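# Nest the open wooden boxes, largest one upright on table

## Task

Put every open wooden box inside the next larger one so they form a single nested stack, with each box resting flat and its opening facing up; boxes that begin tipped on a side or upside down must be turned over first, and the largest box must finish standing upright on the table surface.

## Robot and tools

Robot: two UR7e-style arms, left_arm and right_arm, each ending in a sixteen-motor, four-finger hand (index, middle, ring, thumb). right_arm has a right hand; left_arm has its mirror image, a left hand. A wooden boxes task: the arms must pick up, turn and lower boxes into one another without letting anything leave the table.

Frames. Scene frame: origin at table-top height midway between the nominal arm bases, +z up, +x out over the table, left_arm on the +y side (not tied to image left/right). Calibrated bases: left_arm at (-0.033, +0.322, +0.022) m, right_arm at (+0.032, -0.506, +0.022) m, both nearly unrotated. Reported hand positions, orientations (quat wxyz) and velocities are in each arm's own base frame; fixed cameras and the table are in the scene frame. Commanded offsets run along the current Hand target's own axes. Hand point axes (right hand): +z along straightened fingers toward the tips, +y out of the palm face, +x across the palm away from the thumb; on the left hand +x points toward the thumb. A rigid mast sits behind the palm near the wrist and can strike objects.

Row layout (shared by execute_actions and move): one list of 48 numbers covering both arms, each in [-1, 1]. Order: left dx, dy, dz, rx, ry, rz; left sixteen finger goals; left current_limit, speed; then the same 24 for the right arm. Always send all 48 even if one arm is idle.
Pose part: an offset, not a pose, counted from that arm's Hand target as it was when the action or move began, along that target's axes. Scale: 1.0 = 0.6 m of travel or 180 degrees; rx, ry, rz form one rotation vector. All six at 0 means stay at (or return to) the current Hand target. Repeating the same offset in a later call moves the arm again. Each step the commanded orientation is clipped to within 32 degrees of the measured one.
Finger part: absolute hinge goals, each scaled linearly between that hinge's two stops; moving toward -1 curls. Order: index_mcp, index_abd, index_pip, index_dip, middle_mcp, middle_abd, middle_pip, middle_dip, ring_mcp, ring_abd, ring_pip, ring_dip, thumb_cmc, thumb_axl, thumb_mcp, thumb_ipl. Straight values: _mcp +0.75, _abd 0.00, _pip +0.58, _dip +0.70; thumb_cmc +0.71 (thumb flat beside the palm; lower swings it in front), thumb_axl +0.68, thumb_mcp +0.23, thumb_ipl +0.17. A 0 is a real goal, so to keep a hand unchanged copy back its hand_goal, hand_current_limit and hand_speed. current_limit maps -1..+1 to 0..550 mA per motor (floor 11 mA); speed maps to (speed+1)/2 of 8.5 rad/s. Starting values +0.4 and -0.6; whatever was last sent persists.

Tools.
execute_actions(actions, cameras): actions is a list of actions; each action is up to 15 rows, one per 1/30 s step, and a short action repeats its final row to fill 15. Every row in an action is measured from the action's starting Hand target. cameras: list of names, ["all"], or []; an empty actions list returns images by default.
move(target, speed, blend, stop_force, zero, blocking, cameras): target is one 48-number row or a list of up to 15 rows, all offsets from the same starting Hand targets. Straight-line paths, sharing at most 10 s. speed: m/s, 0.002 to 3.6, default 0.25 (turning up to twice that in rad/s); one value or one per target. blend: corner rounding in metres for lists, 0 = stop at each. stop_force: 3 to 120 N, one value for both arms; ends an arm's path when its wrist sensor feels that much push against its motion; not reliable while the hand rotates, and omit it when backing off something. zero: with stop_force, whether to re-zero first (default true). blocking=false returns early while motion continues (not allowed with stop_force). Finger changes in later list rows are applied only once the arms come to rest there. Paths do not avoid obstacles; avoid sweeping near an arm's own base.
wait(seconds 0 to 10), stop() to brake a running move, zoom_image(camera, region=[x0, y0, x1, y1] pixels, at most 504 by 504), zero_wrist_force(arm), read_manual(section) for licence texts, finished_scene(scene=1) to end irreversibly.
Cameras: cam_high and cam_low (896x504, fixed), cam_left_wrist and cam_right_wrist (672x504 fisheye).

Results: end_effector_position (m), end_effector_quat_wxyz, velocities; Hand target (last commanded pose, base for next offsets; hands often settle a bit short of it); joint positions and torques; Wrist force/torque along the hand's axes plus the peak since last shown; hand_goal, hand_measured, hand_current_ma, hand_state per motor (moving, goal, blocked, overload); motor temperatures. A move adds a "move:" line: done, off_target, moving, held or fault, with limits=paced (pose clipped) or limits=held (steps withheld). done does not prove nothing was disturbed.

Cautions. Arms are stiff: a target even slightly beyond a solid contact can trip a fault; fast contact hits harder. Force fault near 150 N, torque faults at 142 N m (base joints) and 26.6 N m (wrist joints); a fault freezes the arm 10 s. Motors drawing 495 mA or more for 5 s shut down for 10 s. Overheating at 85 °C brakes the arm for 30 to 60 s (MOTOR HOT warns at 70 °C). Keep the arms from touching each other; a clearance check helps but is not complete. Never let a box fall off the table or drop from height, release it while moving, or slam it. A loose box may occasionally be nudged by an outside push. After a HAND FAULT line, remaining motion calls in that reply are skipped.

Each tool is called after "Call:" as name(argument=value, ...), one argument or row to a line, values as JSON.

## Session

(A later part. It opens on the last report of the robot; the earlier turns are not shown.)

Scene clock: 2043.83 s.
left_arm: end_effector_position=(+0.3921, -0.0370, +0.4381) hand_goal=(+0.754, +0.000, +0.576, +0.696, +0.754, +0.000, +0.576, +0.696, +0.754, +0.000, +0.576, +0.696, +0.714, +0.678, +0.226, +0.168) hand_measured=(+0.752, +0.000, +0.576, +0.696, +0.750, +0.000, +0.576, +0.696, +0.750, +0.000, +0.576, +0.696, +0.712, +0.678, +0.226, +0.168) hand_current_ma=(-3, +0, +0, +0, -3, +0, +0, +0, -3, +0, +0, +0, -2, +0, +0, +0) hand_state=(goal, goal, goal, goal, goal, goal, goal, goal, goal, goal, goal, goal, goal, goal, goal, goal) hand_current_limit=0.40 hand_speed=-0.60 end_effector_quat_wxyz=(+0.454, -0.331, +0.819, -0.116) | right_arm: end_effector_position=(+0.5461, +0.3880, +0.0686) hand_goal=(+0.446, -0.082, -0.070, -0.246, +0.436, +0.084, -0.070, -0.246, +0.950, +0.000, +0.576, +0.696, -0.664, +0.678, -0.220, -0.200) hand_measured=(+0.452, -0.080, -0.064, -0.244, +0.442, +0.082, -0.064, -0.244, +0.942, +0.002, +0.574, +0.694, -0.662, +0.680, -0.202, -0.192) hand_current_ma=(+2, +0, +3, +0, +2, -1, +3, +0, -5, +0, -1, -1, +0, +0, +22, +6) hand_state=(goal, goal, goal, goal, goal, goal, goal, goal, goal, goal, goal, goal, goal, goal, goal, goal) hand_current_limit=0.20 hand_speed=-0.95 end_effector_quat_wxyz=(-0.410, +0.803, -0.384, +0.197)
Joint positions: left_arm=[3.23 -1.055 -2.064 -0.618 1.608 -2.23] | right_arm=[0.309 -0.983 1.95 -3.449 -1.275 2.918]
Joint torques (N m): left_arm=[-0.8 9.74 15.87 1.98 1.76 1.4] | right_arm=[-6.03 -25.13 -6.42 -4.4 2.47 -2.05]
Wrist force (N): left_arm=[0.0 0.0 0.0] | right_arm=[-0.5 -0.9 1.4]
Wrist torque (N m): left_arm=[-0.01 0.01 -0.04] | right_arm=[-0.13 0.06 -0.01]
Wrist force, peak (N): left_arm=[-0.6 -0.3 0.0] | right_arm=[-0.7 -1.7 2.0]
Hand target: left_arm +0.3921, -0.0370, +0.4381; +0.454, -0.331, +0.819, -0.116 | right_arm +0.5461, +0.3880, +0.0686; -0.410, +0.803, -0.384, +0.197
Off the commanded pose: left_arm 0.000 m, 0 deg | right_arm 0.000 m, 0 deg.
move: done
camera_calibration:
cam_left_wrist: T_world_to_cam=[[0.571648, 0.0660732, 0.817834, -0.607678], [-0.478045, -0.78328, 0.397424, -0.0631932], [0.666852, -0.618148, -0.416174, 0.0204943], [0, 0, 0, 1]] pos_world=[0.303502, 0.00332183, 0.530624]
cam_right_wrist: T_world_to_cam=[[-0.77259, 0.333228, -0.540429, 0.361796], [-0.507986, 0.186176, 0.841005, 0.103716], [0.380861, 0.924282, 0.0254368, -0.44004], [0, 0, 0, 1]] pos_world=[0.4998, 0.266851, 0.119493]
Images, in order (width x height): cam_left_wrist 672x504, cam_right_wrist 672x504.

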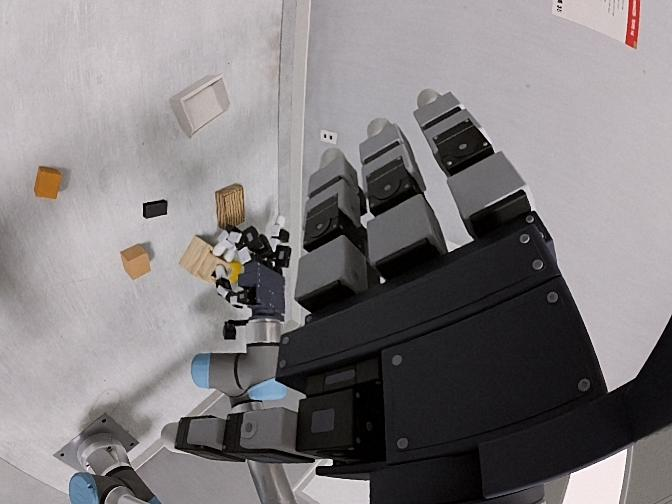

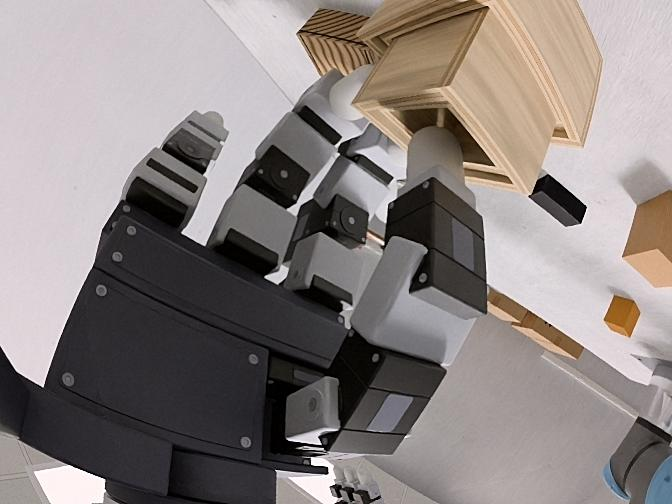

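Call:
move(
  target=[0,0,0,0,0,0, 0.754,0,0.576,0.696,0.754,0,0.576,0.696,0.754,0,0.576,0.696,0.714,0.678,0.226,0.168,0.4,-0.6, 0,0,0,0,0,0, 0.446,-0.083,-0.07,-0.246,0.436,0.083,-0.07,-0.246,0.95,0,0.576,0.696,-0.664,0.678,-0.205,-0.20,0.2,-0.998],
  speed=0.01,
  cameras=["cam_right_wrist","cam_left_wrist"],
)

Call:
zoom_image(
  camera="cam_right_wrist",
  region=[340, 0, 600, 200],
)

Call:
zoom_image(
  camera="cam_left_wrist",
  region=[195, 240, 235, 285],
)

Scene clock: 2066.17 s.
left_arm: end_effector_position=(+0.3921, -0.0370, +0.4381) hand_goal=(+0.754, +0.000, +0.576, +0.696, +0.754, +0.000, +0.576, +0.696, +0.754, +0.000, +0.576, +0.696, +0.714, +0.678, +0.226, +0.168) hand_measured=(+0.752, +0.000, +0.576, +0.696, +0.750, +0.000, +0.576, +0.696, +0.750, +0.000, +0.576, +0.696, +0.712, +0.678, +0.226, +0.168) hand_current_ma=(-3, +0, +0, +0, -3, +0, +0, +0, -3, +0, +0, +0, -2, +0, +0, +0) hand_state=(goal, goal, goal, goal, goal, goal, goal, goal, goal, goal, goal, goal, goal, goal, goal, goal) hand_current_limit=0.40 hand_speed=-0.60 end_effector_quat_wxyz=(+0.454, -0.331, +0.819, -0.116) | right_arm: end_effector_position=(+0.5461, +0.3880, +0.0686) hand_goal=(+0.446, -0.082, -0.070, -0.246, +0.436, +0.084, -0.070, -0.246, +0.950, +0.000, +0.576, +0.696, -0.664, +0.678, -0.204, -0.200) hand_measured=(+0.452, -0.080, -0.064, -0.244, +0.442, +0.082, -0.064, -0.244, +0.942, +0.002, +0.574, +0.694, -0.662, +0.680, -0.202, -0.192) hand_current_ma=(+2, +0, +3, +0, +2, -1, +3, +0, -5, +0, -1, -1, +0, +0, +17, +6) hand_state=(goal, goal, goal, goal, goal, goal, goal, goal, goal, goal, goal, goal, goal, goal, moving, goal) hand_current_limit=0.20 hand_speed=-1.00 end_effector_quat_wxyz=(-0.410, +0.803, -0.384, +0.197)
Joint positions: left_arm=[3.23 -1.055 -2.064 -0.618 1.608 -2.23] | right_arm=[0.309 -0.983 1.95 -3.449 -1.275 2.918]
Joint torques (N m): left_arm=[-1.75 9.22 16.65 1.91 1.73 1.56] | right_arm=[-5.59 -25.4 -6.13 -4.37 2.18 -2.16]
Wrist force (N): left_arm=[0.0 -0.1 -0.3] | right_arm=[-0.7 -0.9 1.5]
Wrist torque (N m): left_arm=[0.01 0.00 -0.03] | right_arm=[-0.12 0.07 -0.02]
Wrist force, peak (N): left_arm=[-0.2 -0.6 -0.3] | right_arm=[-1.1 -0.6 1.9]
Hand target: left_arm +0.3921, -0.0370, +0.4381; +0.454, -0.331, +0.819, -0.116 | right_arm +0.5461, +0.3880, +0.0686; -0.410, +0.803, -0.384, +0.197
Off the commanded pose: left_arm 0.000 m, 0 deg | right_arm 0.000 m, 0 deg.
move: done
camera_calibration:
cam_left_wrist: T_world_to_cam=[[0.571648, 0.0660732, 0.817834, -0.607678], [-0.478045, -0.78328, 0.397424, -0.0631932], [0.666852, -0.618148, -0.416174, 0.0204943], [0, 0, 0, 1]] pos_world=[0.303502, 0.00332183, 0.530624]
cam_right_wrist: T_world_to_cam=[[-0.77259, 0.333228, -0.540429, 0.361796], [-0.507986, 0.186176, 0.841005, 0.103716], [0.380861, 0.924282, 0.0254368, -0.44004], [0, 0, 0, 1]] pos_world=[0.4998, 0.266851, 0.119493]
Images, in order (width x height): cam_left_wrist 672x504, cam_right_wrist 672x504.

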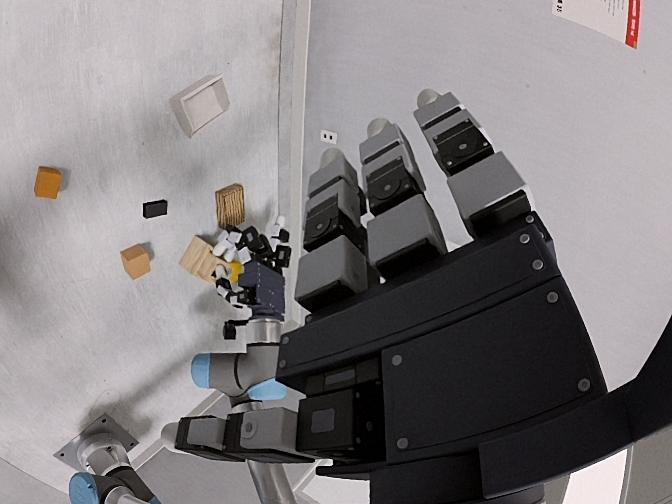

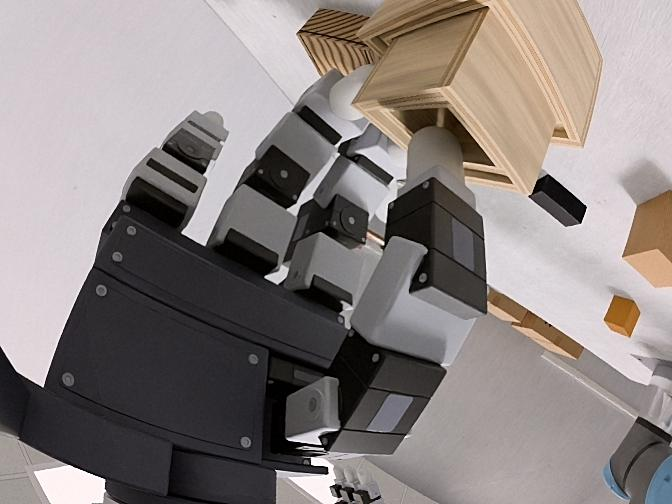

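Scaled by 1.938 from the camera's 672x504 image, which has a finer 960x720 frame.

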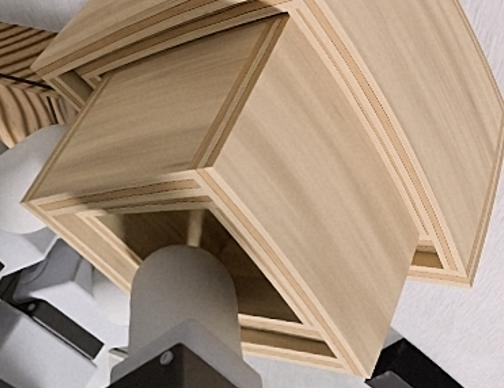

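Scaled by 11.200 from the camera's 672x504 image, which has a finer 960x720 frame.

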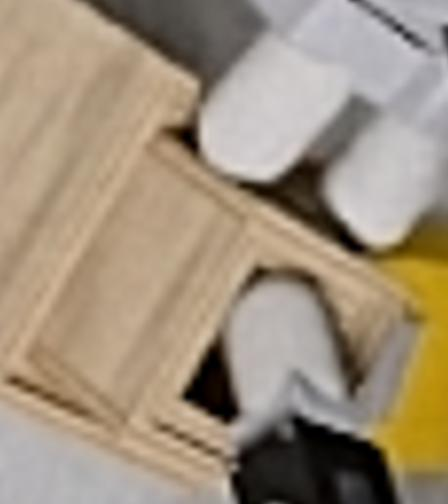

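Call:
move(
  target=[0,0,0,0,0,0, 0.754,0,0.576,0.696,0.754,0,0.576,0.696,0.754,0,0.576,0.696,0.714,0.678,0.226,0.168,0.4,-0.6, 0,0,0,0,0,0, 0.446,-0.083,-0.07,-0.246,0.436,0.083,-0.07,-0.246,0.95,0,0.576,0.696,-0.664,0.678,-0.175,-0.20,0.2,-0.996],
  speed=0.01,
  cameras=["cam_right_wrist","cam_left_wrist"],
)

Call:
zoom_image(
  camera="cam_right_wrist",
  region=[340, 0, 600, 200],
)

Call:
zoom_image(
  camera="cam_left_wrist",
  region=[195, 240, 235, 285],
)

Scene clock: 2069.27 s.
left_arm: end_effector_position=(+0.3921, -0.0370, +0.4381) hand_goal=(+0.754, +0.000, +0.576, +0.696, +0.754, +0.000, +0.576, +0.696, +0.754, +0.000, +0.576, +0.696, +0.714, +0.678, +0.226, +0.168) hand_measured=(+0.752, +0.000, +0.576, +0.696, +0.750, +0.000, +0.576, +0.696, +0.750, +0.000, +0.576, +0.696, +0.712, +0.678, +0.226, +0.168) hand_current_ma=(-3, +0, +0, +0, -3, +0, +0, +0, -3, +0, +0, +0, -2, +0, +0, +0) hand_state=(goal, goal, goal, goal, goal, goal, goal, goal, goal, goal, goal, goal, goal, goal, goal, goal) hand_current_limit=0.40 hand_speed=-0.60 end_effector_quat_wxyz=(+0.454, -0.331, +0.819, -0.116) | right_arm: end_effector_position=(+0.5462, +0.3880, +0.0686) hand_goal=(+0.446, -0.082, -0.070, -0.246, +0.436, +0.084, -0.070, -0.246, +0.950, +0.000, +0.576, +0.696, -0.664, +0.678, -0.174, -0.200) hand_measured=(+0.444, -0.080, -0.066, -0.244, +0.434, +0.082, -0.066, -0.244, +0.942, +0.002, +0.574, +0.694, -0.662, +0.680, -0.198, -0.196) hand_current_ma=(+0, +0, +1, +0, +0, -1, +2, +0, -5, +0, -1, -1, +0, +0, +1, +2) hand_state=(goal, goal, goal, goal, goal, goal, goal, goal, goal, goal, goal, goal, goal, goal, moving, goal) hand_current_limit=0.20 hand_speed=-1.00 end_effector_quat_wxyz=(-0.410, +0.803, -0.384, +0.197)
Joint positions: left_arm=[3.23 -1.055 -2.064 -0.618 1.608 -2.23] | right_arm=[0.309 -0.983 1.95 -3.449 -1.275 2.918]
Joint torques (N m): left_arm=[-1.66 9.97 15.89 1.83 1.52 1.26] | right_arm=[-5.94 -24.97 -5.63 -4.17 2.15 -1.97]
Wrist force (N): left_arm=[-0.2 -0.1 -0.1] | right_arm=[-0.7 -1.0 1.3]
Wrist torque (N m): left_arm=[0.00 0.03 -0.05] | right_arm=[-0.12 0.07 -0.01]
Wrist force, peak (N): left_arm=[-0.5 -0.5 0.0] | right_arm=[-0.9 -0.9 1.8]
Hand target: left_arm +0.3921, -0.0370, +0.4381; +0.454, -0.331, +0.819, -0.116 | right_arm +0.5461, +0.3880, +0.0686; -0.410, +0.803, -0.384, +0.197
Off the commanded pose: left_arm 0.000 m, 0 deg | right_arm 0.000 m, 0 deg.
move: done
camera_calibration:
cam_left_wrist: T_world_to_cam=[[0.571648, 0.0660732, 0.817834, -0.607678], [-0.478045, -0.78328, 0.397424, -0.0631932], [0.666852, -0.618148, -0.416174, 0.0204943], [0, 0, 0, 1]] pos_world=[0.303502, 0.00332183, 0.530624]
cam_right_wrist: T_world_to_cam=[[-0.77259, 0.333228, -0.540429, 0.361796], [-0.507986, 0.186176, 0.841005, 0.103716], [0.380861, 0.924282, 0.0254368, -0.44004], [0, 0, 0, 1]] pos_world=[0.4998, 0.266851, 0.119493]
Images, in order (width x height): cam_left_wrist 672x504, cam_right_wrist 672x504.

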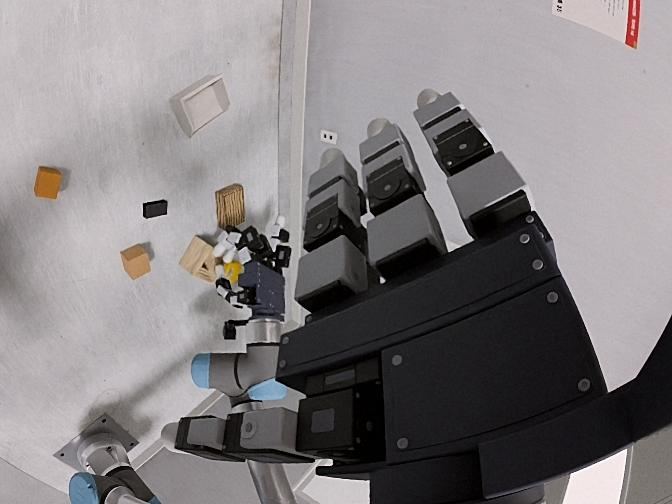

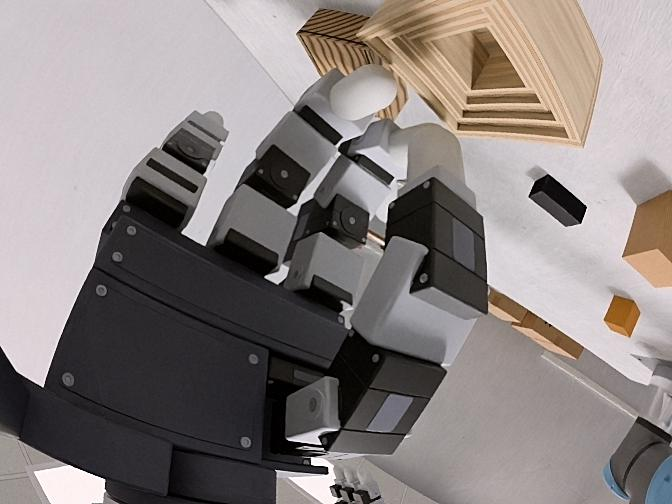

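Scaled by 1.938 from the camera's 672x504 image, which has a finer 960x720 frame.

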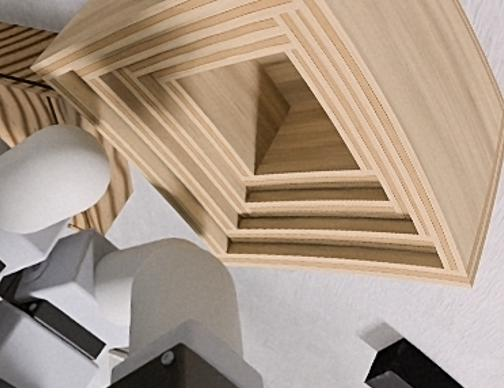

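Scaled by 11.200 from the camera's 672x504 image, which has a finer 960x720 frame.

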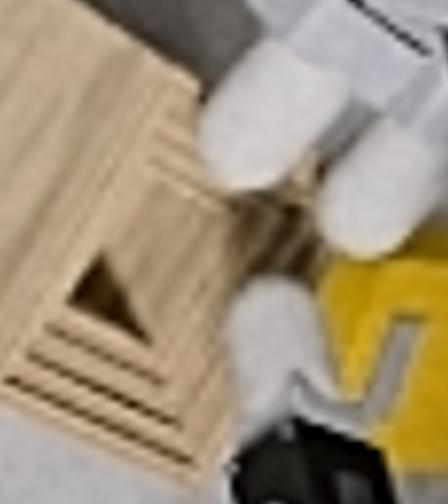

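Call:
move(
  target=[0,0,0,0,0,0, 0.754,0,0.576,0.696,0.754,0,0.576,0.696,0.754,0,0.576,0.696,0.714,0.678,0.226,0.168,0.4,-0.6, 0,-0.162,-0.118,0,0,0, 0.446,-0.083,-0.07,-0.246,0.436,0.083,-0.07,-0.246,0.95,0,0.576,0.696,-0.664,0.678,-0.12,-0.20,0.2,-0.95],
  speed=0.15,
  cameras=["all"],
)

Call:
zoom_image(
  camera="cam_left_wrist",
  region=[170, 220, 250, 290],
)

Call:
zoom_image(
  camera="cam_low",
  region=[380, 200, 450, 270],
)

Call:
zoom_image(
  camera="cam_high",
  region=[370, 210, 450, 290],
)

Scene clock: 2075.17 s.
left_arm: end_effector_position=(+0.3921, -0.0370, +0.4381) hand_goal=(+0.754, +0.000, +0.576, +0.696, +0.754, +0.000, +0.576, +0.696, +0.754, +0.000, +0.576, +0.696, +0.714, +0.678, +0.226, +0.168) hand_measured=(+0.752, +0.000, +0.576, +0.696, +0.750, +0.000, +0.576, +0.696, +0.750, +0.000, +0.576, +0.696, +0.712, +0.678, +0.226, +0.168) hand_current_ma=(-3, +0, +0, +0, -3, +0, +0, +0, -3, +0, +0, +0, -2, +0, +0, +0) hand_state=(goal, goal, goal, goal, goal, goal, goal, goal, goal, goal, goal, goal, goal, goal, goal, goal) hand_current_limit=0.40 hand_speed=-0.60 end_effector_quat_wxyz=(+0.454, -0.331, +0.819, -0.116) | right_arm: end_effector_position=(+0.5458, +0.3878, +0.1887) hand_goal=(+0.446, -0.082, -0.070, -0.246, +0.436, +0.084, -0.070, -0.246, +0.950, +0.000, +0.576, +0.696, -0.664, +0.678, -0.120, -0.200) hand_measured=(+0.444, -0.080, -0.066, -0.244, +0.434, +0.082, -0.066, -0.244, +0.942, +0.002, +0.574, +0.694, -0.662, +0.680, -0.122, -0.196) hand_current_ma=(+0, +0, +1, +0, +0, -1, +2, +0, -5, +0, -1, -1, +0, +0, -1, +2) hand_state=(goal, goal, goal, goal, goal, goal, goal, goal, goal, goal, goal, goal, goal, goal, goal, goal) hand_current_limit=0.20 hand_speed=-0.95 end_effector_quat_wxyz=(-0.410, +0.803, -0.384, +0.197)
Joint positions: left_arm=[3.23 -1.055 -2.064 -0.618 1.608 -2.23] | right_arm=[0.309 -1.204 1.882 -3.159 -1.275 2.918]
Joint torques (N m): left_arm=[-2.86 8.76 16.17 2.02 1.58 1.39] | right_arm=[-8.62 -43.95 -28.79 -0.63 2.49 -2.1]
Wrist force (N): left_arm=[-0.2 -0.2 -0.1] | right_arm=[-0.6 -1.3 1.3]
Wrist torque (N m): left_arm=[-0.02 0.03 -0.05] | right_arm=[-0.17 0.06 -0.01]
Wrist force, peak (N): left_arm=[-0.4 -0.4 -0.4] | right_arm=[-1.1 -1.5 1.5]
Hand target: left_arm +0.3921, -0.0370, +0.4381; +0.454, -0.331, +0.819, -0.116 | right_arm +0.5458, +0.3878, +0.1888; -0.410, +0.803, -0.384, +0.197
Off the commanded pose: left_arm 0.000 m, 0 deg | right_arm 0.000 m, 0 deg.
move: done
camera_calibration:
cam_left_wrist: T_world_to_cam=[[0.571648, 0.0660732, 0.817834, -0.607678], [-0.478045, -0.78328, 0.397424, -0.0631932], [0.666852, -0.618148, -0.416174, 0.0204943], [0, 0, 0, 1]] pos_world=[0.303502, 0.00332183, 0.530624]
cam_right_wrist: T_world_to_cam=[[-0.77256, 0.333299, -0.540428, 0.426501], [-0.507967, 0.186223, 0.841006, 0.00257362], [0.380947, 0.924247, 0.0254362, -0.442828], [0, 0, 0, 1]] pos_world=[0.499499, 0.266651, 0.239593]

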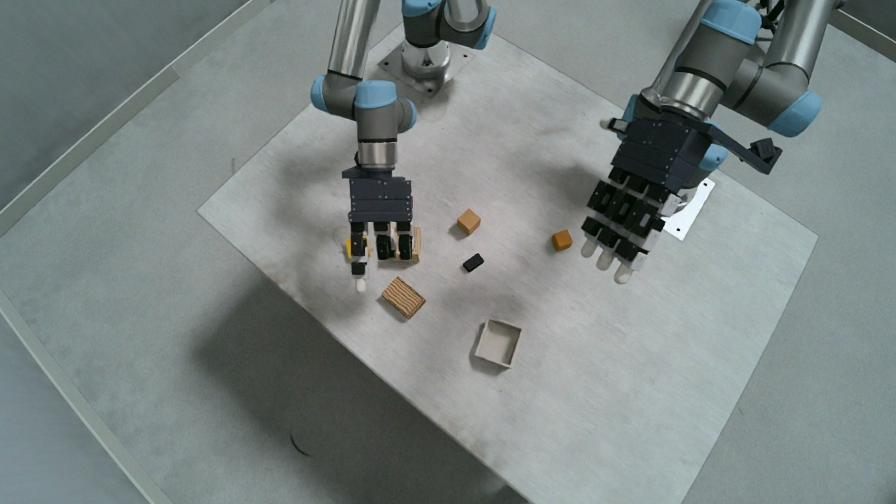

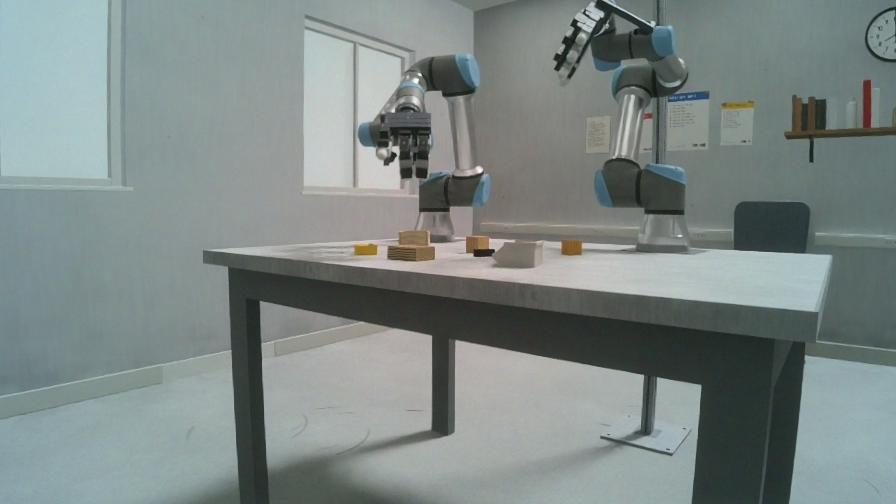

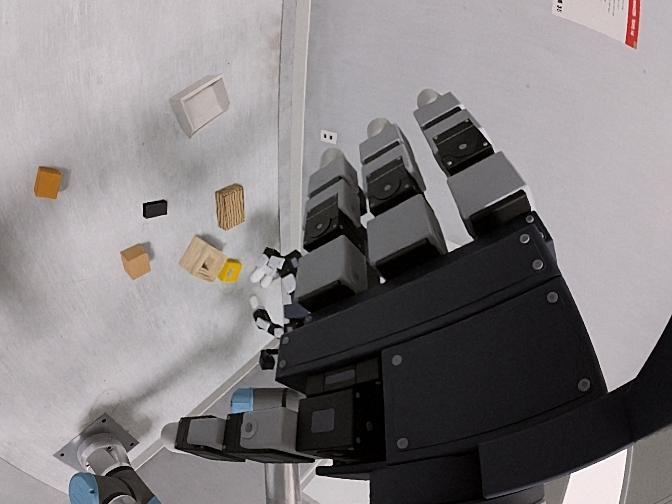

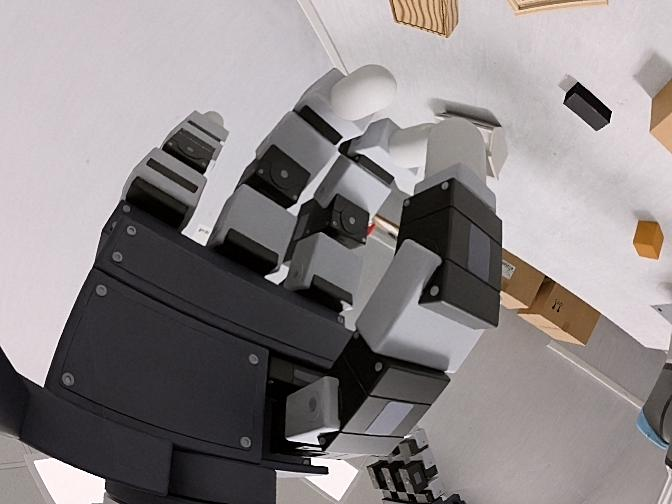

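Scaled by 6.300 from the camera's 672x504 image, which has a finer 960x720 frame.

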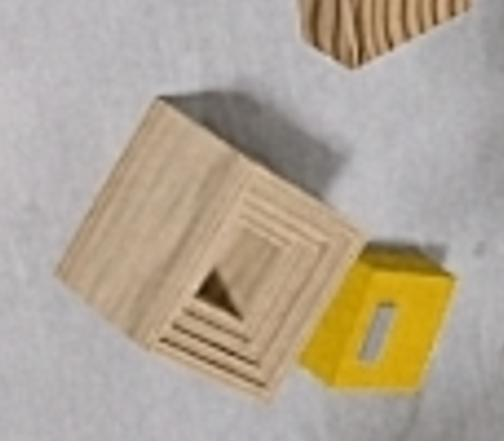

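Scaled by 7.200 from the camera's 896x504 image, which has a finer 1280x720 frame.

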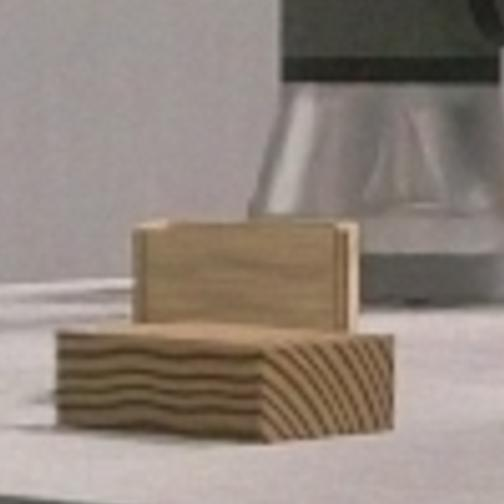

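Scaled by 6.300 from the camera's 896x504 image, which has a finer 1280x720 frame.

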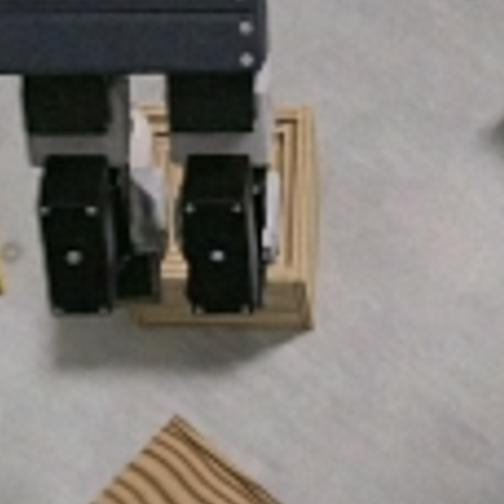

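Call:
finished_scene(
)

The scene is finished: the task was done.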